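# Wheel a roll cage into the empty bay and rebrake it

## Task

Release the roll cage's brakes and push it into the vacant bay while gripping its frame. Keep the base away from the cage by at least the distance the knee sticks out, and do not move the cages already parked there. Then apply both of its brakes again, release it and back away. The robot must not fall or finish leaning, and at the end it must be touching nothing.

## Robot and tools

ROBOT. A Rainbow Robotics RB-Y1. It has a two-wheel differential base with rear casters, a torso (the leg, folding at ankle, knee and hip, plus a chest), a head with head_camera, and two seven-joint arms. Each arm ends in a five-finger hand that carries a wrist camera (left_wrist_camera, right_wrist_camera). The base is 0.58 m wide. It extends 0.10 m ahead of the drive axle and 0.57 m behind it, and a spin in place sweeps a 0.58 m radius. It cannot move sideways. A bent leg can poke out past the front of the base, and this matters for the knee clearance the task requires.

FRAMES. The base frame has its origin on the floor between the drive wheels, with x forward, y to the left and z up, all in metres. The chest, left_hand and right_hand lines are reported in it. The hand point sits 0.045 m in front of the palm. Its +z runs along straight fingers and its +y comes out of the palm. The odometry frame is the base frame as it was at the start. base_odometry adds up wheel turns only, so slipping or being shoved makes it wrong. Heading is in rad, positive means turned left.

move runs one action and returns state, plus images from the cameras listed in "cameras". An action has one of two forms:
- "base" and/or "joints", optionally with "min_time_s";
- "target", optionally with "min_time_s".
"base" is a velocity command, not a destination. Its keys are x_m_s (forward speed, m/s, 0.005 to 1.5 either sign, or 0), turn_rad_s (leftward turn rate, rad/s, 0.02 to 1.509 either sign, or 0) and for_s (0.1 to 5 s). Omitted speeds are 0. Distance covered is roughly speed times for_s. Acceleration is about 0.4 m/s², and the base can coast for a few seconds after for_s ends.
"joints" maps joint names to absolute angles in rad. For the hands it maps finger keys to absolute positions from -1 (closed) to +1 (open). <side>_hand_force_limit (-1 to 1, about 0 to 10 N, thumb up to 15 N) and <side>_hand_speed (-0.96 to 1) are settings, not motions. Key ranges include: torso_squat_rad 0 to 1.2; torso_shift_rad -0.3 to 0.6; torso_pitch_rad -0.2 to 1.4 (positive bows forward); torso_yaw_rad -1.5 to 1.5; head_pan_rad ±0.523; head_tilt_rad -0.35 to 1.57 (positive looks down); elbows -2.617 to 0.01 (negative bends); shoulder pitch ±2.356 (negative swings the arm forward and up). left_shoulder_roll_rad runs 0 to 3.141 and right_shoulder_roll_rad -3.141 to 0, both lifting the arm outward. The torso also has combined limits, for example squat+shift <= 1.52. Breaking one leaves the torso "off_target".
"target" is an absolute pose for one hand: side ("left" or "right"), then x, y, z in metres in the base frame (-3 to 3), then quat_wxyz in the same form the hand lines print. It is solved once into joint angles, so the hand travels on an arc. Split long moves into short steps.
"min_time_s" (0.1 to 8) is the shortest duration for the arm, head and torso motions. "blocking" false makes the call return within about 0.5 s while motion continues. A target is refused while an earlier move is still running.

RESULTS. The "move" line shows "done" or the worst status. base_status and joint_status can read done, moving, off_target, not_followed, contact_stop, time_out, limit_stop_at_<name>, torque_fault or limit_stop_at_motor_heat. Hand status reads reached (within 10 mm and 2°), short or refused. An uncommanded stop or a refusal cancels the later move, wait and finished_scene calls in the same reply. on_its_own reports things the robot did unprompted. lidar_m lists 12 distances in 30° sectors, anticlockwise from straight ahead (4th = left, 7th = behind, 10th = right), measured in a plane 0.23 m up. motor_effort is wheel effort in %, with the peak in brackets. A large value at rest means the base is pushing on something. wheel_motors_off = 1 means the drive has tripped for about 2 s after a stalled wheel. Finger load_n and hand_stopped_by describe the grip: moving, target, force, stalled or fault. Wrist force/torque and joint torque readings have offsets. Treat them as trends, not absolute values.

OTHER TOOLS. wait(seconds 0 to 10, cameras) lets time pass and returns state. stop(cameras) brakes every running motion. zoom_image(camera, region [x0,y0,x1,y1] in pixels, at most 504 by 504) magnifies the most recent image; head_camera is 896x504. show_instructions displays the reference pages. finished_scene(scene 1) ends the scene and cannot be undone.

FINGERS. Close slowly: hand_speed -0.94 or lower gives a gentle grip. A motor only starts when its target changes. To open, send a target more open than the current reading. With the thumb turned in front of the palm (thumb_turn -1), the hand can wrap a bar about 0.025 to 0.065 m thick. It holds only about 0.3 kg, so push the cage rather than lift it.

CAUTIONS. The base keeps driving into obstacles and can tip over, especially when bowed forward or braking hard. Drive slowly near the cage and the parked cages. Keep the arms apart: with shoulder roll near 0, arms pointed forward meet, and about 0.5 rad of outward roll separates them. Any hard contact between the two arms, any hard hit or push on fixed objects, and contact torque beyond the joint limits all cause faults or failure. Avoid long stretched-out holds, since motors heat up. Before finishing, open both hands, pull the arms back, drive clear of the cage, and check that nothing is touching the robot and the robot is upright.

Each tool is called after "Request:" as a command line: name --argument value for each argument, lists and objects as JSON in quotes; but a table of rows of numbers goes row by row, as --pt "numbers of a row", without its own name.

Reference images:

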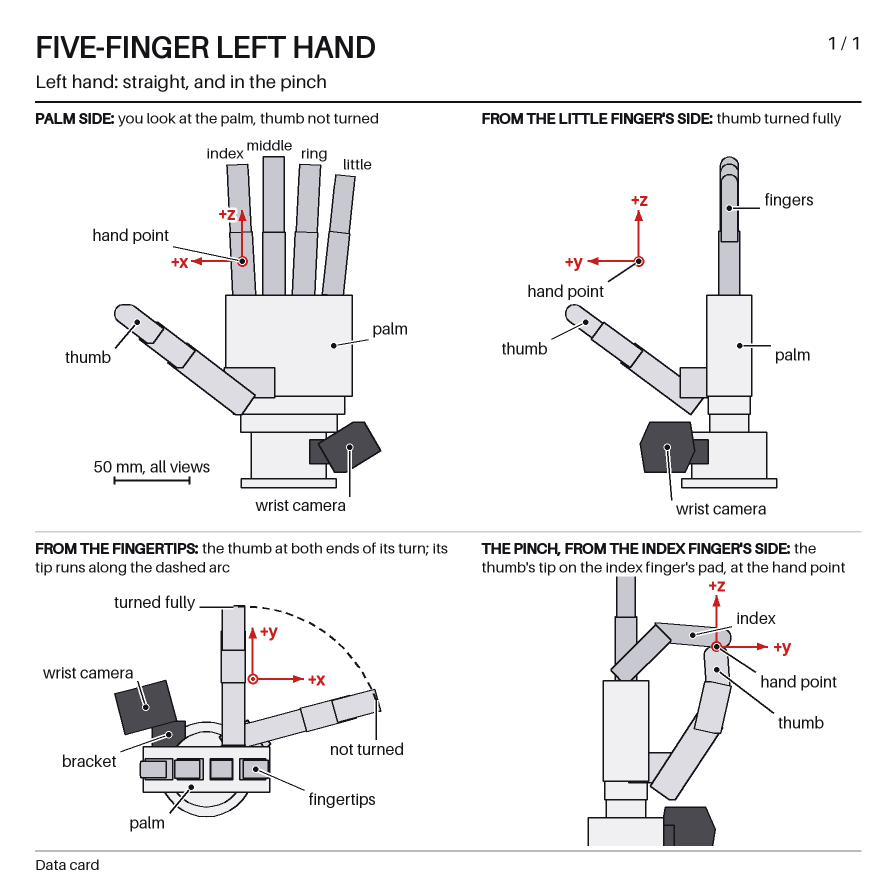

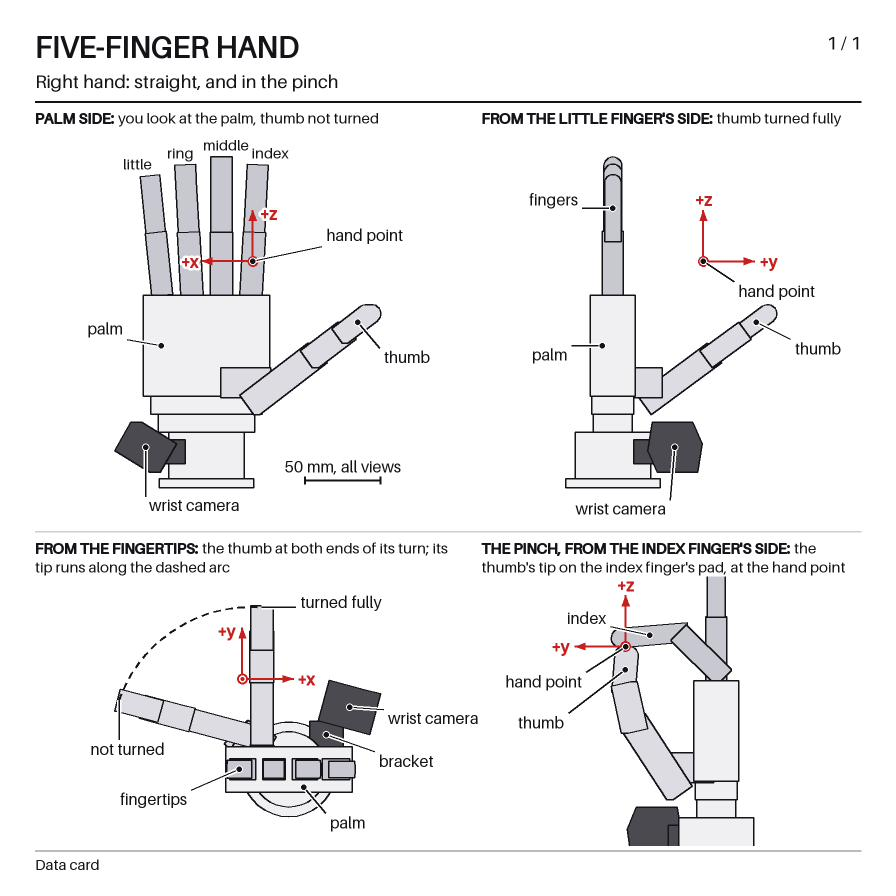

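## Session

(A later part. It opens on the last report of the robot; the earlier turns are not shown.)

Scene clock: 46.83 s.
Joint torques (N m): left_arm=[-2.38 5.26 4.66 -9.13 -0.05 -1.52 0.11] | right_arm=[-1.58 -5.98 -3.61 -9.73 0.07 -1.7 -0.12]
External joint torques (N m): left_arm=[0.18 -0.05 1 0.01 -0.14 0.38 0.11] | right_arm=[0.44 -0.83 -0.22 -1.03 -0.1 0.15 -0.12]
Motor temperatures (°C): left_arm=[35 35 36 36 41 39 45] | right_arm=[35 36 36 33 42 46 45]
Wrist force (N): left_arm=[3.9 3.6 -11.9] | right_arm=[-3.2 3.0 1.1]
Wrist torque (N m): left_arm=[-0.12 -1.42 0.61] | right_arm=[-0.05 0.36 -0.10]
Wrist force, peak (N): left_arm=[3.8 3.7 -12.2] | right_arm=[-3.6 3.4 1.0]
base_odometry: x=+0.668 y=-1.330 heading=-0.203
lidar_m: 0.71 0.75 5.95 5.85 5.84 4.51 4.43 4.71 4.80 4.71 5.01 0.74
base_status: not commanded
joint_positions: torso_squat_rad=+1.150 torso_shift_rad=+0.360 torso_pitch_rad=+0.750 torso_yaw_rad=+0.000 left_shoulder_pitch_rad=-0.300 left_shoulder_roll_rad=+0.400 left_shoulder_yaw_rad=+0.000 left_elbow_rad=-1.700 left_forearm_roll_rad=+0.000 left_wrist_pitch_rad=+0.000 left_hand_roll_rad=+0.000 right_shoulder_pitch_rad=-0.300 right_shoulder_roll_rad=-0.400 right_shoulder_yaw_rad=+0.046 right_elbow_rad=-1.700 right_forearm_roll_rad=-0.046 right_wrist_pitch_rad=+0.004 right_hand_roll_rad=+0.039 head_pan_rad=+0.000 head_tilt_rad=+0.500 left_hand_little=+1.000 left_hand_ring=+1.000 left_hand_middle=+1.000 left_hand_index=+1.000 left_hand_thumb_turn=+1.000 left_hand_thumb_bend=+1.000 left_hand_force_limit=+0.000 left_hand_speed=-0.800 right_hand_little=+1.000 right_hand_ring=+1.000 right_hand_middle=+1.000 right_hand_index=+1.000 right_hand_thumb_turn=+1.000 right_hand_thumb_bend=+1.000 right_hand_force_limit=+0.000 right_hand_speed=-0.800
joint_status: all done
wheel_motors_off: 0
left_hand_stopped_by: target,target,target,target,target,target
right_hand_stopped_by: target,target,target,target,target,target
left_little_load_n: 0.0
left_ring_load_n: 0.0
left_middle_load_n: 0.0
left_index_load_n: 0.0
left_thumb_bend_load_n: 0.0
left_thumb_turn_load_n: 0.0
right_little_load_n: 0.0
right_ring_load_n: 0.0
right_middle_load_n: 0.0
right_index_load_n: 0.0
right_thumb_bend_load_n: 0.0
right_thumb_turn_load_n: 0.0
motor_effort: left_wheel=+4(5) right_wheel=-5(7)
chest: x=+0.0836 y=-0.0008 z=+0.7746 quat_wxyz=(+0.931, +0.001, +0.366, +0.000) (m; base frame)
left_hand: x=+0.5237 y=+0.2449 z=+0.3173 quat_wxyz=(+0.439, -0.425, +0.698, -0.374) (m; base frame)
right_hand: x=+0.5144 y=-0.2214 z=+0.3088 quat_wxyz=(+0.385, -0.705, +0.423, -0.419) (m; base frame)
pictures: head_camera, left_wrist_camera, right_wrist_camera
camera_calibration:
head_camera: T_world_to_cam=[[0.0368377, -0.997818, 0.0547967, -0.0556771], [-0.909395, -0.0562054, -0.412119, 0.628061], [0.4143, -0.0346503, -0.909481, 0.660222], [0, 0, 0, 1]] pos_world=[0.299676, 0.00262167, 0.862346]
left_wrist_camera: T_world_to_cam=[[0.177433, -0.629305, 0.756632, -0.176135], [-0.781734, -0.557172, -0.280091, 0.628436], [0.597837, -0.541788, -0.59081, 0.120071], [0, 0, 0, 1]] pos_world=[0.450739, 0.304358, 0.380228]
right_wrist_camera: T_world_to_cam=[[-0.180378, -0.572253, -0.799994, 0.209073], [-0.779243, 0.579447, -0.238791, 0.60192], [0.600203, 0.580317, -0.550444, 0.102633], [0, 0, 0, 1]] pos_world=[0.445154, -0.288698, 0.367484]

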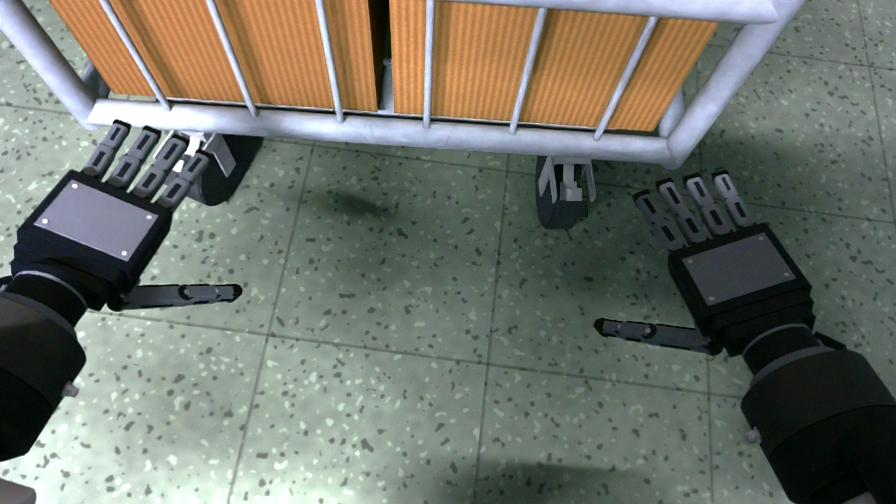

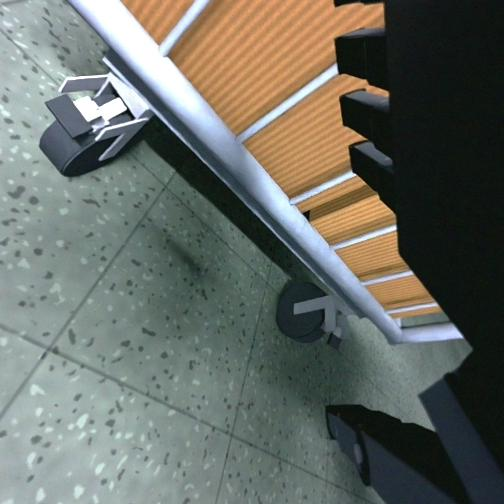

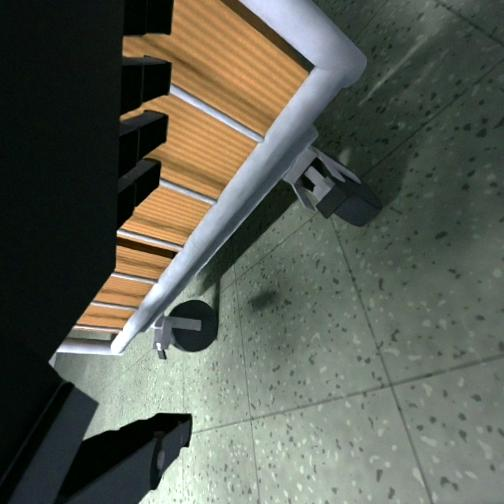

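Request:
move --target '{"side": "left", "x": 0.38, "y": 0.30, "z": 0.36, "quat_wxyz": [0.439, -0.425, 0.698, -0.374]}' --min_time_s 2

Request:
move --target '{"side": "right", "x": 0.38, "y": -0.30, "z": 0.36, "quat_wxyz": [0.385, -0.705, 0.423, -0.419]}' --min_time_s 2 --cameras '["head_camera"]'

Request:
move --base '{"x_m_s": 0.1, "for_s": 1.3}' --cameras '["head_camera"]'

Scene clock: 50.33 s.
Joint torques (N m): left_arm=[5.52 5.02 5.94 -7.75 0.52 -1.73 0.1] | right_arm=[-1.19 -6 -4.07 -9.57 0.21 -1.72 -0.05]
External joint torques (N m): left_arm=[-0.31 0.16 1.64 -0.11 0.26 0.14 0.11] | right_arm=[0.84 -0.85 -0.68 -0.87 0.05 0.12 -0.05]
Wrist force (N): left_arm=[3.5 3.3 -12.3] | right_arm=[-3.4 3.5 1.1]
Wrist torque (N m): left_arm=[-0.13 -1.41 0.56] | right_arm=[0.03 0.38 -0.10]
Wrist force, peak (N): left_arm=[3.9 3.6 -12.4] | right_arm=[-3.5 3.6 1.1]
move: done
base_odometry: x=+0.668 y=-1.330 heading=-0.203
lidar_m: 0.70 0.74 5.96 5.85 5.84 4.52 4.43 4.71 4.80 4.70 5.01 0.73
base_status: not commanded
joint_positions: torso_squat_rad=+1.150 torso_shift_rad=+0.360 torso_pitch_rad=+0.750 torso_yaw_rad=+0.000 left_shoulder_pitch_rad=+0.237 left_shoulder_roll_rad=+0.466 left_shoulder_yaw_rad=+0.070 left_elbow_rad=-1.985 left_forearm_roll_rad=+0.042 left_wrist_pitch_rad=-0.249 left_hand_roll_rad=+0.044 right_shoulder_pitch_rad=-0.300 right_shoulder_roll_rad=-0.400 right_shoulder_yaw_rad=+0.046 right_elbow_rad=-1.700 right_forearm_roll_rad=-0.046 right_wrist_pitch_rad=+0.004 right_hand_roll_rad=+0.039 head_pan_rad=+0.000 head_tilt_rad=+0.500 left_hand_little=+1.000 left_hand_ring=+1.000 left_hand_middle=+1.000 left_hand_index=+1.000 left_hand_thumb_turn=+1.000 left_hand_thumb_bend=+1.000 left_hand_force_limit=+0.000 left_hand_speed=-0.800 right_hand_little=+1.000 right_hand_ring=+1.000 right_hand_middle=+1.000 right_hand_index=+1.000 right_hand_thumb_turn=+1.000 right_hand_thumb_bend=+1.000 right_hand_force_limit=+0.000 right_hand_speed=-0.800
joint_status: all done
wheel_motors_off: 0
left_hand_stopped_by: target,target,target,target,target,target
right_hand_stopped_by: target,target,target,target,target,target
left_little_load_n: 0.0
left_ring_load_n: 0.0
left_middle_load_n: 0.0
left_index_load_n: 0.0
left_thumb_bend_load_n: 0.0
left_thumb_turn_load_n: 0.0
right_little_load_n: 0.0
right_ring_load_n: 0.0
right_middle_load_n: 0.0
right_index_load_n: 0.0
right_thumb_bend_load_n: 0.0
right_thumb_turn_load_n: 0.0
motor_effort: left_wheel=+4(5) right_wheel=-5(6)
chest: x=+0.0836 y=-0.0008 z=+0.7746 quat_wxyz=(+0.931, +0.001, +0.366, +0.000) (m; base frame)
left_hand: x=+0.3802 y=+0.2998 z=+0.3598 quat_wxyz=(+0.439, -0.425, +0.698, -0.374) (m; base frame)
left_hand_status: reached (checked arc, planned for 2.0 s): 0 mm and 0.0 deg off.
right_hand: x=+0.5144 y=-0.2214 z=+0.3088 quat_wxyz=(+0.385, -0.705, +0.423, -0.419) (m; base frame)
pictures: none

Scene clock: 52.67 s.
Joint torques (N m): left_arm=[5.51 4.82 5.7 -7.5 0.43 -1.87 0.16] | right_arm=[6.33 -6.94 -5.95 -7.96 -0.25 -1.92 -0.53]
External joint torques (N m): left_arm=[-0.32 -0.04 1.4 0.13 0.18 0 0.16] | right_arm=[0.21 -1.36 -1.23 -0.97 -0.24 -0.12 -0.53]
Wrist force (N): left_arm=[3.3 3.3 -11.9] | right_arm=[-3.1 3.4 1.1]
Wrist torque (N m): left_arm=[-0.19 -1.34 0.53] | right_arm=[0.01 0.36 -0.22]
Wrist force, peak (N): left_arm=[3.7 3.5 -12.5] | right_arm=[-3.6 3.5 0.9]
move: done
base_odometry: x=+0.668 y=-1.330 heading=-0.203
lidar_m: 0.71 0.74 5.96 5.86 5.84 4.52 4.43 4.71 4.79 4.70 5.00 0.74
base_status: not commanded
joint_positions: torso_squat_rad=+1.150 torso_shift_rad=+0.360 torso_pitch_rad=+0.750 torso_yaw_rad=+0.000 left_shoulder_pitch_rad=+0.237 left_shoulder_roll_rad=+0.466 left_shoulder_yaw_rad=+0.070 left_elbow_rad=-1.985 left_forearm_roll_rad=+0.042 left_wrist_pitch_rad=-0.249 left_hand_roll_rad=+0.044 right_shoulder_pitch_rad=+0.238 right_shoulder_roll_rad=-0.552 right_shoulder_yaw_rad=-0.055 right_elbow_rad=-1.986 right_forearm_roll_rad=-0.120 right_wrist_pitch_rad=-0.243 right_hand_roll_rad=-0.040 head_pan_rad=+0.000 head_tilt_rad=+0.500 left_hand_little=+1.000 left_hand_ring=+1.000 left_hand_middle=+1.000 left_hand_index=+1.000 left_hand_thumb_turn=+1.000 left_hand_thumb_bend=+1.000 left_hand_force_limit=+0.000 left_hand_speed=-0.800 right_hand_little=+1.000 right_hand_ring=+1.000 right_hand_middle=+1.000 right_hand_index=+1.000 right_hand_thumb_turn=+1.000 right_hand_thumb_bend=+1.000 right_hand_force_limit=+0.000 right_hand_speed=-0.800
joint_status: all done
wheel_motors_off: 0
left_hand_stopped_by: target,target,target,target,target,target
right_hand_stopped_by: target,target,target,target,target,target
left_little_load_n: 0.0
left_ring_load_n: 0.0
left_middle_load_n: 0.0
left_index_load_n: 0.0
left_thumb_bend_load_n: 0.0
left_thumb_turn_load_n: 0.0
right_little_load_n: 0.0
right_ring_load_n: 0.0
right_middle_load_n: 0.0
right_index_load_n: 0.0
right_thumb_bend_load_n: 0.0
right_thumb_turn_load_n: 0.0
motor_effort: left_wheel=+3(5) right_wheel=-6(6)
chest: x=+0.0836 y=-0.0008 z=+0.7746 quat_wxyz=(+0.931, +0.001, +0.366, +0.000) (m; base frame)
left_hand: x=+0.3802 y=+0.2998 z=+0.3598 quat_wxyz=(+0.439, -0.425, +0.698, -0.374) (m; base frame)
right_hand: x=+0.3803 y=-0.2997 z=+0.3596 quat_wxyz=(+0.385, -0.705, +0.423, -0.419) (m; base frame)
right_hand_status: reached (checked arc, planned for 2.0 s): 1 mm and 0.0 deg off.
pictures: head_camera
camera_calibration:
head_camera: T_world_to_cam=[[0.0368377, -0.997818, 0.0547967, -0.0556771], [-0.909395, -0.0562054, -0.412119, 0.628061], [0.4143, -0.0346503, -0.909481, 0.660222], [0, 0, 0, 1]] pos_world=[0.299676, 0.00262167, 0.862346]

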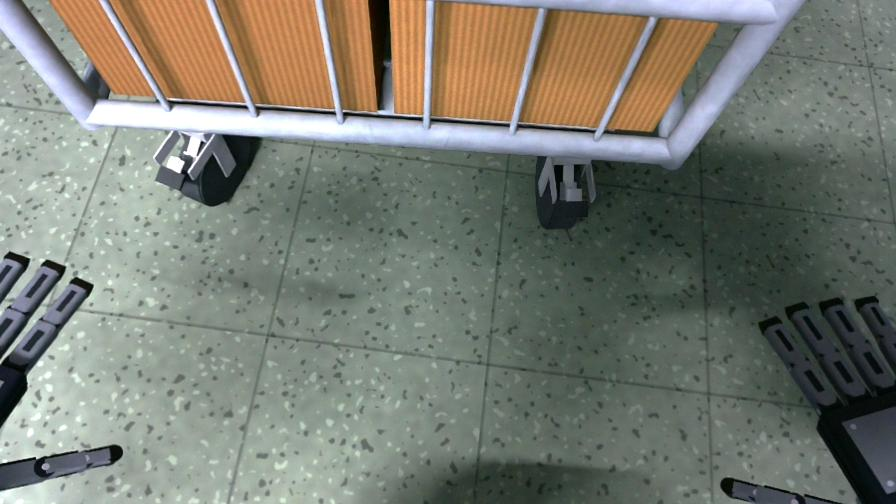

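Scene clock: 54.87 s.
Joint torques (N m): left_arm=[4.83 4.62 5.52 -7.5 0.45 -1.8 0.13] | right_arm=[5.98 -6.94 -5.95 -7.68 -0.46 -1.96 -0.27]
External joint torques (N m): left_arm=[-1 -0.24 1.22 0.13 0.19 0.07 0.13] | right_arm=[-0.14 -1.36 -1.23 -0.68 -0.45 -0.16 -0.27]
Wrist force (N): left_arm=[3.4 3.5 -12.3] | right_arm=[-3.1 3.3 1.6]
Wrist torque (N m): left_arm=[-0.12 -1.36 0.54] | right_arm=[-0.02 0.33 -0.20]
Wrist force, peak (N): left_arm=[3.9 3.4 -12.6] | right_arm=[-3.4 3.5 1.3]
move: done
base_odometry: x=+0.796 y=-1.356 heading=-0.203
lidar_m: 0.58 0.61 5.95 5.84 6.02 4.65 4.57 4.85 4.80 4.71 5.01 0.61
base_status: done (sent for 1.3 of 1.3 s)
joint_positions: torso_squat_rad=+1.150 torso_shift_rad=+0.360 torso_pitch_rad=+0.750 torso_yaw_rad=+0.000 left_shoulder_pitch_rad=+0.238 left_shoulder_roll_rad=+0.466 left_shoulder_yaw_rad=+0.070 left_elbow_rad=-1.985 left_forearm_roll_rad=+0.042 left_wrist_pitch_rad=-0.249 left_hand_roll_rad=+0.044 right_shoulder_pitch_rad=+0.238 right_shoulder_roll_rad=-0.552 right_shoulder_yaw_rad=-0.055 right_elbow_rad=-1.986 right_forearm_roll_rad=-0.120 right_wrist_pitch_rad=-0.243 right_hand_roll_rad=-0.040 head_pan_rad=+0.000 head_tilt_rad=+0.500 left_hand_little=+1.000 left_hand_ring=+1.000 left_hand_middle=+1.000 left_hand_index=+1.000 left_hand_thumb_turn=+1.000 left_hand_thumb_bend=+1.000 left_hand_force_limit=+0.000 left_hand_speed=-0.800 right_hand_little=+1.000 right_hand_ring=+1.000 right_hand_middle=+1.000 right_hand_index=+1.000 right_hand_thumb_turn=+1.000 right_hand_thumb_bend=+1.000 right_hand_force_limit=+0.000 right_hand_speed=-0.800
joint_status: not commanded
wheel_motors_off: 0
left_hand_stopped_by: target,target,target,target,target,target
right_hand_stopped_by: target,target,target,target,target,target
left_little_load_n: 0.0
left_ring_load_n: 0.0
left_middle_load_n: 0.0
left_index_load_n: -0.5
left_thumb_bend_load_n: 0.0
left_thumb_turn_load_n: 0.0
right_little_load_n: 0.0
right_ring_load_n: 0.0
right_middle_load_n: 0.0
right_index_load_n: 0.0
right_thumb_bend_load_n: 0.0
right_thumb_turn_load_n: 0.0
motor_effort: left_wheel=+0(20) right_wheel=-2(19)
chest: x=+0.0837 y=-0.0008 z=+0.7745 quat_wxyz=(+0.931, +0.001, +0.366, +0.000) (m; base frame)
left_hand: x=+0.3802 y=+0.2998 z=+0.3597 quat_wxyz=(+0.439, -0.425, +0.698, -0.374) (m; base frame)
right_hand: x=+0.3803 y=-0.2997 z=+0.3595 quat_wxyz=(+0.385, -0.705, +0.423, -0.419) (m; base frame)
pictures: head_camera
camera_calibration:
head_camera: T_world_to_cam=[[0.0368532, -0.997818, 0.0547895, -0.0556701], [-0.909487, -0.0562088, -0.411916, 0.627871], [0.414097, -0.0346498, -0.909573, 0.660273], [0, 0, 0, 1]] pos_world=[0.299675, 0.00262165, 0.862246]

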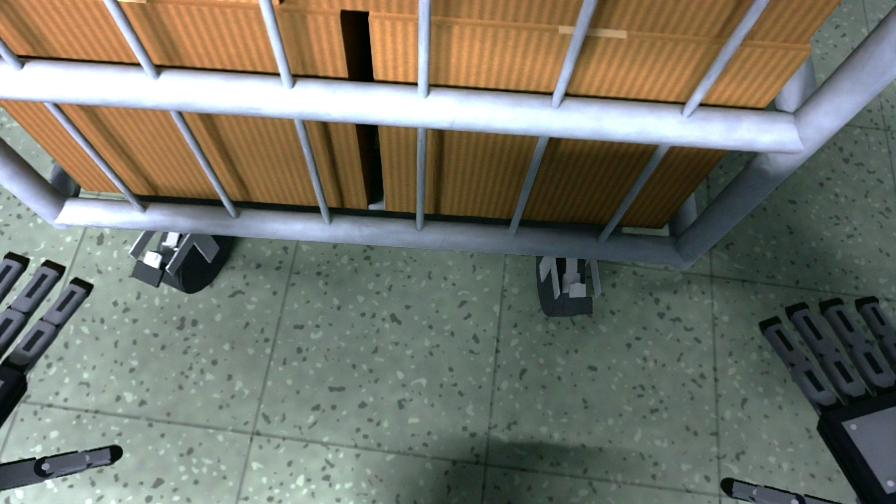

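Request:
move --target '{"side": "right", "x": 0.36, "y": -0.26, "z": 0.28, "quat_wxyz": [0.4611, 0.5361, 0.5361, 0.4611]}' --min_time_s 3 --cameras '["head_camera", "right_wrist_camera"]'

Scene clock: 58.33 s.
Joint torques (N m): left_arm=[4.81 4.51 5.56 -7.43 0.46 -1.9 0.1] | right_arm=[2.62 -0.41 -2.23 -1.07 -0.54 -2.01 0.03]
External joint torques (N m): left_arm=[-1.02 -0.35 1.26 0.21 0.21 -0.04 0.11] | right_arm=[-0.04 0.6 -1.74 0.68 -0.05 -0.12 0.02]
Wrist force (N): left_arm=[3.1 3.5 -12.2] | right_arm=[-2.6 -6.7 1.0]
Wrist torque (N m): left_arm=[-0.09 -1.32 0.53] | right_arm=[-0.65 0.31 -0.38]
Wrist force, peak (N): left_arm=[3.4 3.6 -12.6] | right_arm=[-3.8 -7.2 1.7]
move: short
base_odometry: x=+0.796 y=-1.356 heading=-0.203
lidar_m: 0.58 0.60 5.95 5.84 6.03 4.64 4.57 4.85 4.80 4.72 5.01 0.60
base_status: not commanded
joint_positions: torso_squat_rad=+1.150 torso_shift_rad=+0.360 torso_pitch_rad=+0.750 torso_yaw_rad=+0.000 left_shoulder_pitch_rad=+0.238 left_shoulder_roll_rad=+0.466 left_shoulder_yaw_rad=+0.070 left_elbow_rad=-1.985 left_forearm_roll_rad=+0.042 left_wrist_pitch_rad=-0.249 left_hand_roll_rad=+0.044 right_shoulder_pitch_rad=-0.512 right_shoulder_roll_rad=+0.000 right_shoulder_yaw_rad=-0.903 right_elbow_rad=-0.433 right_forearm_roll_rad=+0.969 right_wrist_pitch_rad=-1.289 right_hand_roll_rad=+2.705 head_pan_rad=+0.000 head_tilt_rad=+0.500 left_hand_little=+1.000 left_hand_ring=+1.000 left_hand_middle=+1.000 left_hand_index=+1.000 left_hand_thumb_turn=+1.000 left_hand_thumb_bend=+1.000 left_hand_force_limit=+0.000 left_hand_speed=-0.800 right_hand_little=+1.000 right_hand_ring=+1.000 right_hand_middle=+1.000 right_hand_index=+1.000 right_hand_thumb_turn=+1.000 right_hand_thumb_bend=+1.000 right_hand_force_limit=+0.000 right_hand_speed=-0.800
joint_status: all done
wheel_motors_off: 0
left_hand_stopped_by: target,target,target,target,target,target
right_hand_stopped_by: target,target,target,target,target,target
left_little_load_n: 0.0
left_ring_load_n: 0.0
left_middle_load_n: 0.0
left_index_load_n: 0.0
left_thumb_bend_load_n: 0.0
left_thumb_turn_load_n: 0.0
right_little_load_n: 0.0
right_ring_load_n: 0.0
right_middle_load_n: 0.0
right_index_load_n: 0.0
right_thumb_bend_load_n: 0.0
right_thumb_turn_load_n: 0.0
motor_effort: left_wheel=+0(2) right_wheel=-2(3)
chest: x=+0.0837 y=-0.0008 z=+0.7745 quat_wxyz=(+0.931, +0.001, +0.366, +0.000) (m; base frame)
left_hand: x=+0.3802 y=+0.2998 z=+0.3597 quat_wxyz=(+0.439, -0.425, +0.698, -0.374) (m; base frame)
right_hand: x=+0.3602 y=-0.2603 z=+0.2803 quat_wxyz=(-0.341, -0.562, -0.569, -0.494) (m; base frame)
right_hand_status: short (checked arc, as near as the solve gets, planned for 3.0 s): 0 mm and 15.1 deg off. The place is met; only the turn is off.
pictures: head_camera, right_wrist_camera
camera_calibration:
head_camera: T_world_to_cam=[[0.0368532, -0.997818, 0.0547895, -0.0556701], [-0.909487, -0.0562088, -0.411916, 0.627871], [0.414097, -0.0346498, -0.909573, 0.660273], [0, 0, 0, 1]] pos_world=[0.299675, 0.00262165, 0.862246]
right_wrist_camera: T_world_to_cam=[[0.264088, 0.140715, 0.954179, -0.329988], [-0.311364, -0.923894, 0.222425, -0.191632], [0.912858, -0.355836, -0.200176, -0.252369], [0, 0, 0, 1]] pos_world=[0.257856, -0.220415, 0.306973]

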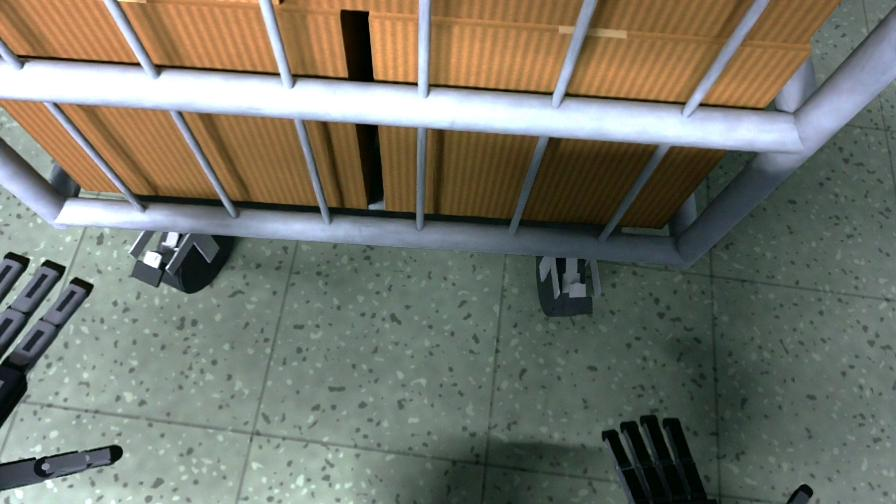

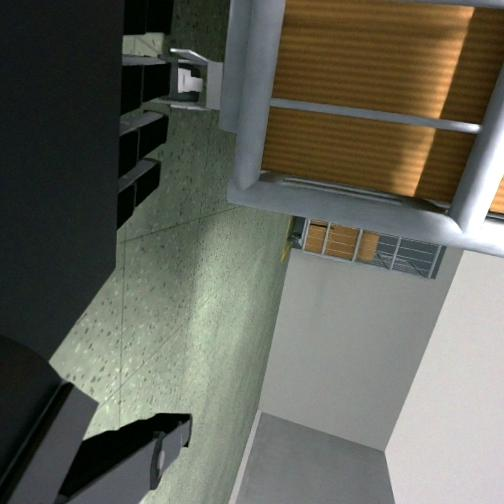

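Request:
zoom_image --camera "right_wrist_camera" --region '[110, 30, 230, 130]'

Scaled by 4.200 from the camera's 504x504 image, which has a finer 720x720 frame.

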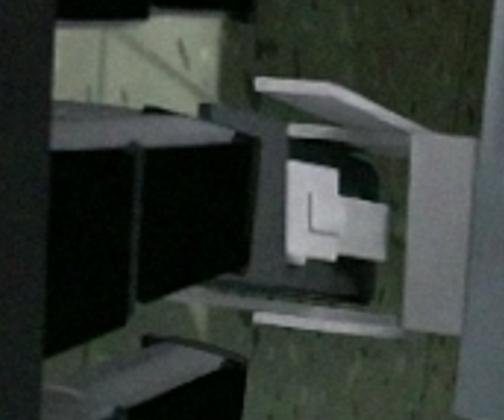

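Request:
move --joints '{"right_elbow_rad": -1.5, "right_shoulder_pitch_rad": -0.2, "right_shoulder_roll_rad": -0.35, "right_shoulder_yaw_rad": -0.2, "right_forearm_roll_rad": -2.17, "right_wrist_pitch_rad": 0.8, "right_hand_roll_rad": -0.5}' --min_time_s 3

Request:
move --target '{"side": "right", "x": 0.36, "y": -0.24, "z": 0.26, "quat_wxyz": [0.4611, 0.5361, 0.5361, 0.4611]}' --min_time_s 3 --cameras '["head_camera", "right_wrist_camera"]'

Scene clock: 62.00 s.
Joint torques (N m): left_arm=[5.07 4.64 5.56 -7.43 0.43 -1.76 0.16] | right_arm=[1.84 -7.28 -2.24 -7.68 -1.45 0.73 -0.05]
External joint torques (N m): left_arm=[-0.76 -0.22 1.25 0.2 0.18 0.11 0.16] | right_arm=[0.46 -1.5 1.14 -0.57 -0.23 -0.23 -0.04]
Wrist force (N): left_arm=[3.1 3.5 -11.8] | right_arm=[0.9 -6.3 0.9]
Wrist torque (N m): left_arm=[-0.14 -1.30 0.54] | right_arm=[-0.63 0.10 -0.25]
Wrist force, peak (N): left_arm=[3.5 3.3 -12.7] | right_arm=[-4.7 -6.3 1.5]
move: done
base_odometry: x=+0.796 y=-1.356 heading=-0.203
lidar_m: 0.58 0.61 5.95 5.84 6.01 4.66 4.57 4.85 4.81 4.72 5.02 0.60
base_status: not commanded
joint_positions: torso_squat_rad=+1.150 torso_shift_rad=+0.360 torso_pitch_rad=+0.750 torso_yaw_rad=+0.000 left_shoulder_pitch_rad=+0.238 left_shoulder_roll_rad=+0.466 left_shoulder_yaw_rad=+0.070 left_elbow_rad=-1.985 left_forearm_roll_rad=+0.042 left_wrist_pitch_rad=-0.249 left_hand_roll_rad=+0.044 right_shoulder_pitch_rad=-0.200 right_shoulder_roll_rad=-0.350 right_shoulder_yaw_rad=-0.200 right_elbow_rad=-1.500 right_forearm_roll_rad=-2.170 right_wrist_pitch_rad=+0.800 right_hand_roll_rad=-0.500 head_pan_rad=+0.000 head_tilt_rad=+0.500 left_hand_little=+1.000 left_hand_ring=+1.000 left_hand_middle=+1.000 left_hand_index=+1.000 left_hand_thumb_turn=+1.000 left_hand_thumb_bend=+1.000 left_hand_force_limit=+0.000 left_hand_speed=-0.800 right_hand_little=+1.000 right_hand_ring=+1.000 right_hand_middle=+1.000 right_hand_index=+1.000 right_hand_thumb_turn=+1.000 right_hand_thumb_bend=+1.000 right_hand_force_limit=+0.000 right_hand_speed=-0.800
joint_status: all done
wheel_motors_off: 0
left_hand_stopped_by: target,target,target,target,target,target
right_hand_stopped_by: target,target,target,target,target,target
left_little_load_n: 0.0
left_ring_load_n: 0.0
left_middle_load_n: 0.0
left_index_load_n: 0.0
left_thumb_bend_load_n: 0.0
left_thumb_turn_load_n: 0.0
right_little_load_n: 0.0
right_ring_load_n: 0.0
right_middle_load_n: 0.0
right_index_load_n: 0.0
right_thumb_bend_load_n: 0.0
right_thumb_turn_load_n: 0.5
motor_effort: left_wheel=+0(1) right_wheel=-2(3)
chest: x=+0.0837 y=-0.0008 z=+0.7745 quat_wxyz=(+0.931, +0.001, +0.366, +0.000) (m; base frame)
left_hand: x=+0.3802 y=+0.2998 z=+0.3597 quat_wxyz=(+0.439, -0.425, +0.698, -0.374) (m; base frame)
right_hand: x=+0.4530 y=-0.1869 z=+0.4284 quat_wxyz=(+0.407, +0.146, +0.781, +0.451) (m; base frame)
pictures: none

Scene clock: 62.30 s.
Joint torques (N m): left_arm=[4.79 4.6 5.64 -7.33 0.38 -1.83 0.1] | right_arm=[2.35 -7.11 -2.29 -7.92 -1.42 0.65 -0.25]
External joint torques (N m): left_arm=[-1.05 -0.26 1.34 0.31 0.12 0.03 0.11] | right_arm=[0.97 -1.32 1.09 -0.81 -0.2 -0.31 -0.24]
Wrist force (N): left_arm=[3.4 3.4 -12.1] | right_arm=[0.8 -6.2 1.1]
Wrist torque (N m): left_arm=[-0.15 -1.35 0.55] | right_arm=[-0.63 0.11 -0.26]
Wrist force, peak (N): left_arm=[3.5 3.8 -12.5] | right_arm=[0.9 -6.6 0.5]
move: refused
base_odometry: x=+0.796 y=-1.356 heading=-0.203
lidar_m: 0.58 0.61 5.94 5.84 6.01 4.66 4.57 4.85 4.81 4.72 5.02 0.61
base_status: not commanded
joint_positions: torso_squat_rad=+1.150 torso_shift_rad=+0.360 torso_pitch_rad=+0.750 torso_yaw_rad=+0.000 left_shoulder_pitch_rad=+0.238 left_shoulder_roll_rad=+0.466 left_shoulder_yaw_rad=+0.070 left_elbow_rad=-1.985 left_forearm_roll_rad=+0.042 left_wrist_pitch_rad=-0.249 left_hand_roll_rad=+0.044 right_shoulder_pitch_rad=-0.200 right_shoulder_roll_rad=-0.350 right_shoulder_yaw_rad=-0.200 right_elbow_rad=-1.500 right_forearm_roll_rad=-2.170 right_wrist_pitch_rad=+0.800 right_hand_roll_rad=-0.500 head_pan_rad=+0.000 head_tilt_rad=+0.500 left_hand_little=+1.000 left_hand_ring=+1.000 left_hand_middle=+1.000 left_hand_index=+1.000 left_hand_thumb_turn=+1.000 left_hand_thumb_bend=+1.000 left_hand_force_limit=+0.000 left_hand_speed=-0.800 right_hand_little=+1.000 right_hand_ring=+1.000 right_hand_middle=+1.000 right_hand_index=+1.000 right_hand_thumb_turn=+1.000 right_hand_thumb_bend=+1.000 right_hand_force_limit=+0.000 right_hand_speed=-0.800
joint_status: not commanded
wheel_motors_off: 0
left_hand_stopped_by: target,target,target,target,target,target
right_hand_stopped_by: target,target,target,target,target,target
left_little_load_n: 0.0
left_ring_load_n: 0.0
left_middle_load_n: 0.0
left_index_load_n: 0.0
left_thumb_bend_load_n: 0.0
left_thumb_turn_load_n: 0.0
right_little_load_n: 0.0
right_ring_load_n: 0.0
right_middle_load_n: 0.0
right_index_load_n: 0.0
right_thumb_bend_load_n: 0.0
right_thumb_turn_load_n: 0.0
motor_effort: left_wheel=+0(1) right_wheel=-2(3)
chest: x=+0.0837 y=-0.0008 z=+0.7745 quat_wxyz=(+0.931, +0.001, +0.366, +0.000) (m; base frame)
left_hand: x=+0.3802 y=+0.2998 z=+0.3597 quat_wxyz=(+0.439, -0.425, +0.698, -0.374) (m; base frame)
right_hand: x=+0.4530 y=-0.1869 z=+0.4284 quat_wxyz=(+0.407, +0.146, +0.781, +0.451) (m; base frame)
right_hand_status: refused: the posture found for that pose stands 17 mm from the base (limit 20 mm). Nothing moved. The solve starts from where the arm stands: from another posture it may find a clear one.
pictures: head_camera, right_wrist_camera
camera_calibration:
head_camera: T_world_to_cam=[[0.0368532, -0.997818, 0.0547895, -0.0556701], [-0.909487, -0.0562088, -0.411916, 0.627871], [0.414097, -0.0346498, -0.909573, 0.660273], [0, 0, 0, 1]] pos_world=[0.299675, 0.00262165, 0.862246]
right_wrist_camera: T_world_to_cam=[[-0.291904, 0.691221, 0.661064, -0.0257777], [0.0834782, -0.670116, 0.737547, -0.479911], [0.952798, 0.270477, 0.137908, -0.327213], [0, 0, 0, 1]] pos_world=[0.344305, -0.215274, 0.416122]

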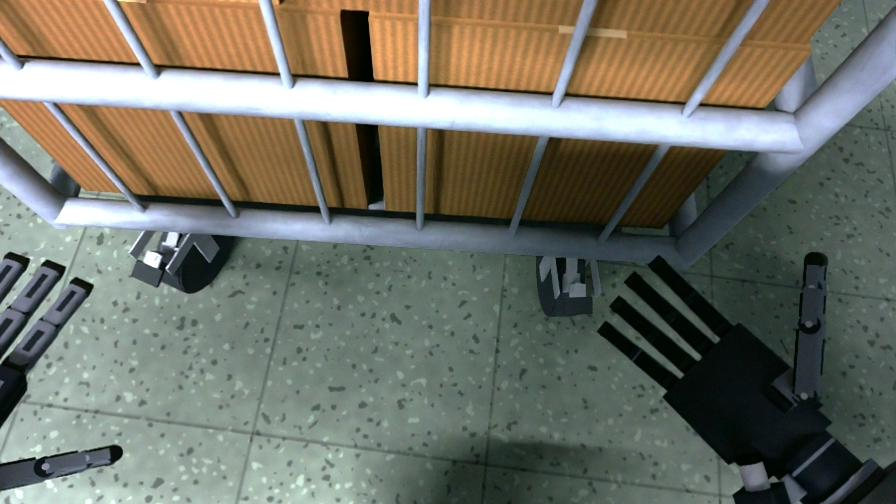

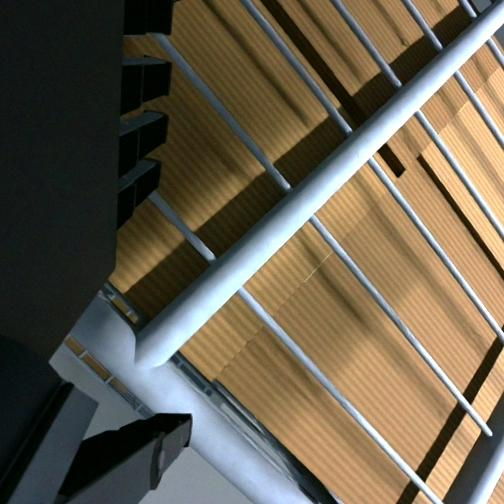

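Request:
move --target '{"side": "right", "x": 0.41, "y": -0.26, "z": 0.26, "quat_wxyz": [0.3603, 0.4189, 0.6319, 0.5435]}' --min_time_s 3 --cameras '["head_camera", "right_wrist_camera"]'

Scene clock: 65.83 s.
Joint torques (N m): left_arm=[5.02 4.71 5.4 -7.39 0.49 -1.7 0.05] | right_arm=[-0.03 -3.21 -2.25 -0.89 -0.71 1.84 0.35]
External joint torques (N m): left_arm=[-0.81 -0.15 1.1 0.24 0.24 0.16 0.06] | right_arm=[-0.46 1.37 -1.53 0.75 -0.24 0.05 0.35]
Wrist force (N): left_arm=[3.3 3.2 -12.0] | right_arm=[-2.5 -7.0 1.1]
Wrist torque (N m): left_arm=[-0.21 -1.31 0.54] | right_arm=[-0.70 0.36 -0.34]
Wrist force, peak (N): left_arm=[3.4 3.6 -12.6] | right_arm=[-2.0 -7.1 2.0]
move: short
base_odometry: x=+0.796 y=-1.356 heading=-0.203
lidar_m: 0.58 0.60 5.94 5.84 6.02 4.66 4.56 4.85 4.80 4.71 5.01 0.60
base_status: not commanded
joint_positions: torso_squat_rad=+1.150 torso_shift_rad=+0.360 torso_pitch_rad=+0.750 torso_yaw_rad=+0.000 left_shoulder_pitch_rad=+0.238 left_shoulder_roll_rad=+0.466 left_shoulder_yaw_rad=+0.070 left_elbow_rad=-1.985 left_forearm_roll_rad=+0.042 left_wrist_pitch_rad=-0.249 left_hand_roll_rad=+0.044 right_shoulder_pitch_rad=-0.612 right_shoulder_roll_rad=-0.245 right_shoulder_yaw_rad=-0.388 right_elbow_rad=-0.267 right_forearm_roll_rad=-2.522 right_wrist_pitch_rad=+1.156 right_hand_roll_rad=-0.306 head_pan_rad=+0.000 head_tilt_rad=+0.500 left_hand_little=+1.000 left_hand_ring=+1.000 left_hand_middle=+1.000 left_hand_index=+1.000 left_hand_thumb_turn=+1.000 left_hand_thumb_bend=+1.000 left_hand_force_limit=+0.000 left_hand_speed=-0.800 right_hand_little=+1.000 right_hand_ring=+1.000 right_hand_middle=+1.000 right_hand_index=+1.000 right_hand_thumb_turn=+1.000 right_hand_thumb_bend=+1.000 right_hand_force_limit=+0.000 right_hand_speed=-0.800
joint_status: all done
wheel_motors_off: 0
left_hand_stopped_by: target,target,target,target,target,target
right_hand_stopped_by: target,target,target,target,target,target
left_little_load_n: 0.0
left_ring_load_n: 0.0
left_middle_load_n: 0.0
left_index_load_n: 0.0
left_thumb_bend_load_n: 0.0
left_thumb_turn_load_n: 0.0
right_little_load_n: 0.0
right_ring_load_n: 0.0
right_middle_load_n: 0.0
right_index_load_n: 0.0
right_thumb_bend_load_n: 0.0
right_thumb_turn_load_n: 0.0
motor_effort: left_wheel=+0(1) right_wheel=-2(3)
chest: x=+0.0837 y=-0.0008 z=+0.7745 quat_wxyz=(+0.931, +0.001, +0.366, +0.000) (m; base frame)
left_hand: x=+0.3802 y=+0.2998 z=+0.3597 quat_wxyz=(+0.439, -0.425, +0.698, -0.374) (m; base frame)
right_hand: x=+0.4100 y=-0.2599 z=+0.2607 quat_wxyz=(+0.313, +0.479, +0.675, +0.465) (m; base frame)
right_hand_status: short (checked arc, as near as the solve gets, planned for 3.0 s): 1 mm and 13.5 deg off. The place is met; only the turn is off.
pictures: head_camera, right_wrist_camera
camera_calibration:
head_camera: T_world_to_cam=[[0.0368532, -0.997818, 0.0547895, -0.0556701], [-0.909487, -0.0562088, -0.411916, 0.627871], [0.414097, -0.0346498, -0.909573, 0.660273], [0, 0, 0, 1]] pos_world=[0.299675, 0.00262165, 0.862246]
right_wrist_camera: T_world_to_cam=[[0.259342, 0.352788, 0.899045, -0.253023], [-0.0879636, -0.918398, 0.385757, -0.304144], [0.961771, -0.179126, -0.207147, -0.273978], [0, 0, 0, 1]] pos_world=[0.30237, -0.239138, 0.288051]

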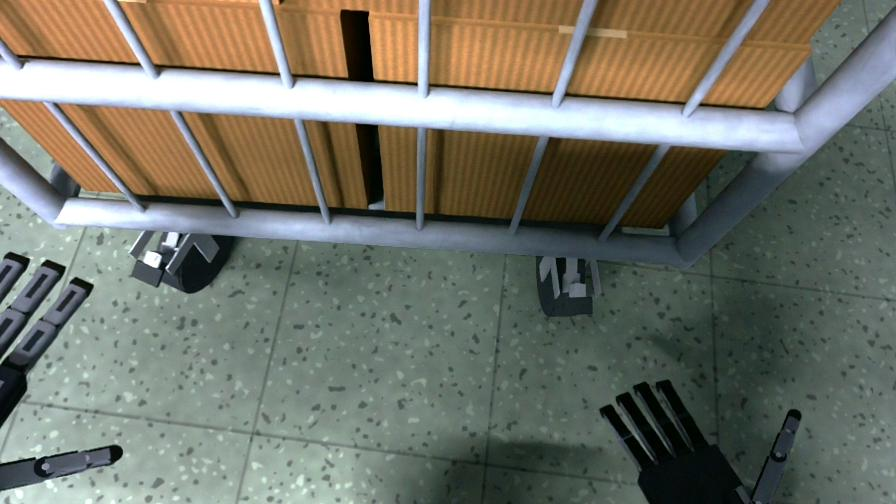

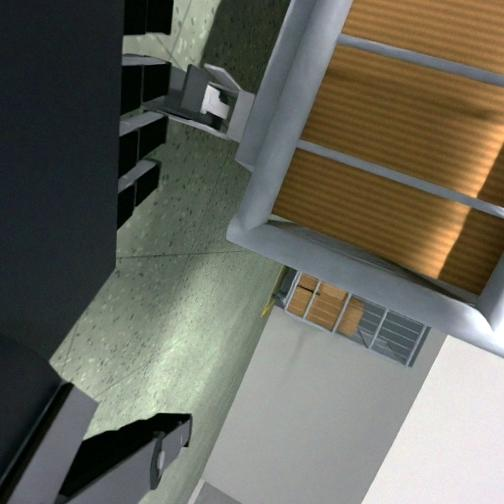

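Request:
move --target '{"side": "left", "x": 0.27, "y": 0.34, "z": 0.42, "quat_wxyz": [0.439, -0.425, 0.698, -0.374]}' --min_time_s 2

Request:
move --target '{"side": "right", "x": 0.34, "y": -0.24, "z": 0.20, "quat_wxyz": [0.1749, 0.6852, 0.6852, 0.1749]}' --min_time_s 3 --cameras '["head_camera", "right_wrist_camera"]'

Scene clock: 69.50 s.
Joint torques (N m): left_arm=[10.05 4.04 6.09 -5.38 0.61 -1.76 0.22] | right_arm=[0.3 -3.06 -2.39 -0.89 -0.79 1.72 0.45]
External joint torques (N m): left_arm=[-0.94 0.44 1.48 -0.27 0.1 0.06 0.22] | right_arm=[-0.12 1.52 -1.67 0.75 -0.31 -0.07 0.45]
Wrist force (N): left_arm=[3.4 3.5 -12.5] | right_arm=[-2.0 -6.8 1.3]
Wrist torque (N m): left_arm=[-0.13 -1.36 0.57] | right_arm=[-0.67 0.27 -0.31]
Wrist force, peak (N): left_arm=[3.4 3.8 -12.7] | right_arm=[-2.4 -7.4 1.4]
move: done
base_odometry: x=+0.796 y=-1.356 heading=-0.203
lidar_m: 0.58 0.60 5.95 5.84 6.01 4.66 4.57 4.85 4.80 4.72 5.01 0.60
base_status: not commanded
joint_positions: torso_squat_rad=+1.150 torso_shift_rad=+0.360 torso_pitch_rad=+0.750 torso_yaw_rad=+0.000 left_shoulder_pitch_rad=+0.674 left_shoulder_roll_rad=+0.492 left_shoulder_yaw_rad=+0.166 left_elbow_rad=-2.073 left_forearm_roll_rad=+0.081 left_wrist_pitch_rad=-0.587 left_hand_roll_rad=+0.095 right_shoulder_pitch_rad=-0.612 right_shoulder_roll_rad=-0.245 right_shoulder_yaw_rad=-0.388 right_elbow_rad=-0.267 right_forearm_roll_rad=-2.522 right_wrist_pitch_rad=+1.156 right_hand_roll_rad=-0.306 head_pan_rad=+0.000 head_tilt_rad=+0.500 left_hand_little=+1.000 left_hand_ring=+1.000 left_hand_middle=+1.000 left_hand_index=+1.000 left_hand_thumb_turn=+1.000 left_hand_thumb_bend=+1.000 left_hand_force_limit=+0.000 left_hand_speed=-0.800 right_hand_little=+1.000 right_hand_ring=+1.000 right_hand_middle=+1.000 right_hand_index=+1.000 right_hand_thumb_turn=+1.000 right_hand_thumb_bend=+1.000 right_hand_force_limit=+0.000 right_hand_speed=-0.800
joint_status: all done
wheel_motors_off: 0
left_hand_stopped_by: target,target,target,target,target,target
right_hand_stopped_by: target,target,target,target,target,target
left_little_load_n: 0.0
left_ring_load_n: 0.0
left_middle_load_n: 0.0
left_index_load_n: 0.0
left_thumb_bend_load_n: 0.0
left_thumb_turn_load_n: 0.0
right_little_load_n: 0.0
right_ring_load_n: 0.0
right_middle_load_n: 0.0
right_index_load_n: 0.0
right_thumb_bend_load_n: 0.0
right_thumb_turn_load_n: 0.0
motor_effort: left_wheel=+0(2) right_wheel=-2(3)
chest: x=+0.0837 y=-0.0008 z=+0.7745 quat_wxyz=(+0.931, +0.001, +0.366, +0.000) (m; base frame)
left_hand: x=+0.2700 y=+0.3399 z=+0.4199 quat_wxyz=(+0.439, -0.425, +0.698, -0.374) (m; base frame)
left_hand_status: reached (checked arc, planned for 2.0 s): 0 mm and 0.0 deg off.
right_hand: x=+0.4100 y=-0.2599 z=+0.2607 quat_wxyz=(+0.313, +0.479, +0.675, +0.465) (m; base frame)
pictures: none

Scene clock: 72.83 s.
Joint torques (N m): left_arm=[10.13 3.64 6.22 -5.37 0.88 -1.8 0.2] | right_arm=[4.79 1.42 1.2 -7.17 -0.28 0.64 0.33]
External joint torques (N m): left_arm=[-0.87 0.03 1.61 -0.26 0.37 0.03 0.2] | right_arm=[0.61 1.46 1.04 -0.87 -0.25 -0.27 0.32]
Wrist force (N): left_arm=[3.3 3.3 -12.3] | right_arm=[-2.2 -4.6 4.1]
Wrist torque (N m): left_arm=[-0.15 -1.34 0.55] | right_arm=[-0.71 0.23 -0.24]
Wrist force, peak (N): left_arm=[3.8 4.0 -12.6] | right_arm=[-2.0 -6.8 2.4]
move: done
base_odometry: x=+0.796 y=-1.356 heading=-0.203
lidar_m: 0.58 0.61 5.95 5.84 6.01 4.65 4.57 4.85 4.81 4.71 5.02 0.60
base_status: not commanded
joint_positions: torso_squat_rad=+1.150 torso_shift_rad=+0.360 torso_pitch_rad=+0.750 torso_yaw_rad=+0.000 left_shoulder_pitch_rad=+0.674 left_shoulder_roll_rad=+0.492 left_shoulder_yaw_rad=+0.166 left_elbow_rad=-2.073 left_forearm_roll_rad=+0.081 left_wrist_pitch_rad=-0.587 left_hand_roll_rad=+0.095 right_shoulder_pitch_rad=-0.040 right_shoulder_roll_rad=-0.056 right_shoulder_yaw_rad=+0.084 right_elbow_rad=-1.576 right_forearm_roll_rad=-2.935 right_wrist_pitch_rad=-0.372 right_hand_roll_rad=-0.278 head_pan_rad=+0.000 head_tilt_rad=+0.500 left_hand_little=+1.000 left_hand_ring=+1.000 left_hand_middle=+1.000 left_hand_index=+1.000 left_hand_thumb_turn=+1.000 left_hand_thumb_bend=+1.000 left_hand_force_limit=+0.000 left_hand_speed=-0.800 right_hand_little=+1.000 right_hand_ring=+1.000 right_hand_middle=+1.000 right_hand_index=+1.000 right_hand_thumb_turn=+1.000 right_hand_thumb_bend=+1.000 right_hand_force_limit=+0.000 right_hand_speed=-0.800
joint_status: all done
wheel_motors_off: 0
left_hand_stopped_by: target,target,target,target,target,target
right_hand_stopped_by: target,target,target,target,target,target
left_little_load_n: 0.0
left_ring_load_n: 0.0
left_middle_load_n: 0.0
left_index_load_n: 0.0
left_thumb_bend_load_n: 0.0
left_thumb_turn_load_n: 0.0
right_little_load_n: 0.0
right_ring_load_n: 0.0
right_middle_load_n: 0.5
right_index_load_n: 0.0
right_thumb_bend_load_n: 0.0
right_thumb_turn_load_n: 0.0
motor_effort: left_wheel=-1(1) right_wheel=-2(3)
chest: x=+0.0837 y=-0.0008 z=+0.7745 quat_wxyz=(+0.931, +0.001, +0.366, +0.000) (m; base frame)
left_hand: x=+0.2700 y=+0.3399 z=+0.4199 quat_wxyz=(+0.439, -0.425, +0.698, -0.374) (m; base frame)
right_hand: x=+0.3399 y=-0.2401 z=+0.2000 quat_wxyz=(+0.175, +0.685, +0.685, +0.175) (m; base frame)
right_hand_status: reached (checked arc, planned for 3.0 s): 0 mm and 0.1 deg off.
pictures: head_camera, right_wrist_camera
camera_calibration:
head_camera: T_world_to_cam=[[0.0368532, -0.997818, 0.0547895, -0.0556701], [-0.909487, -0.0562088, -0.411916, 0.627871], [0.414097, -0.0346498, -0.909573, 0.660273], [0, 0, 0, 1]] pos_world=[0.299675, 0.00262165, 0.862246]
right_wrist_camera: T_world_to_cam=[[0.850491, 0.261924, 0.456138, -0.321441], [-0.0508013, -0.82224, 0.566869, -0.294448], [0.523531, -0.505289, -0.686001, -0.0491473], [0, 0, 0, 1]] pos_world=[0.284154, -0.182748, 0.27982]

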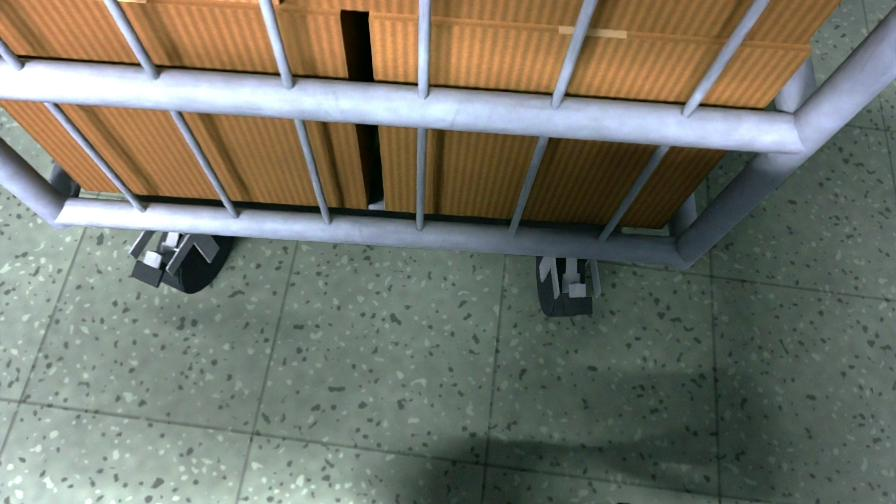

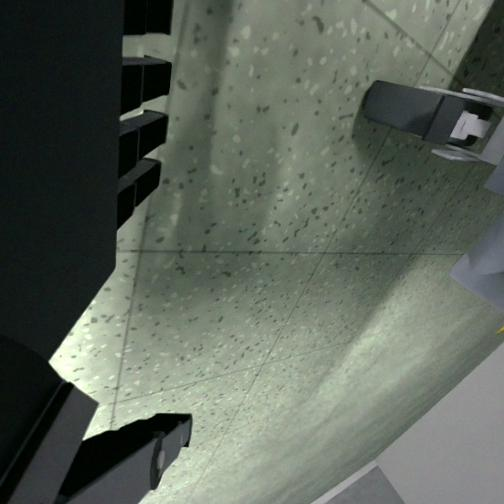

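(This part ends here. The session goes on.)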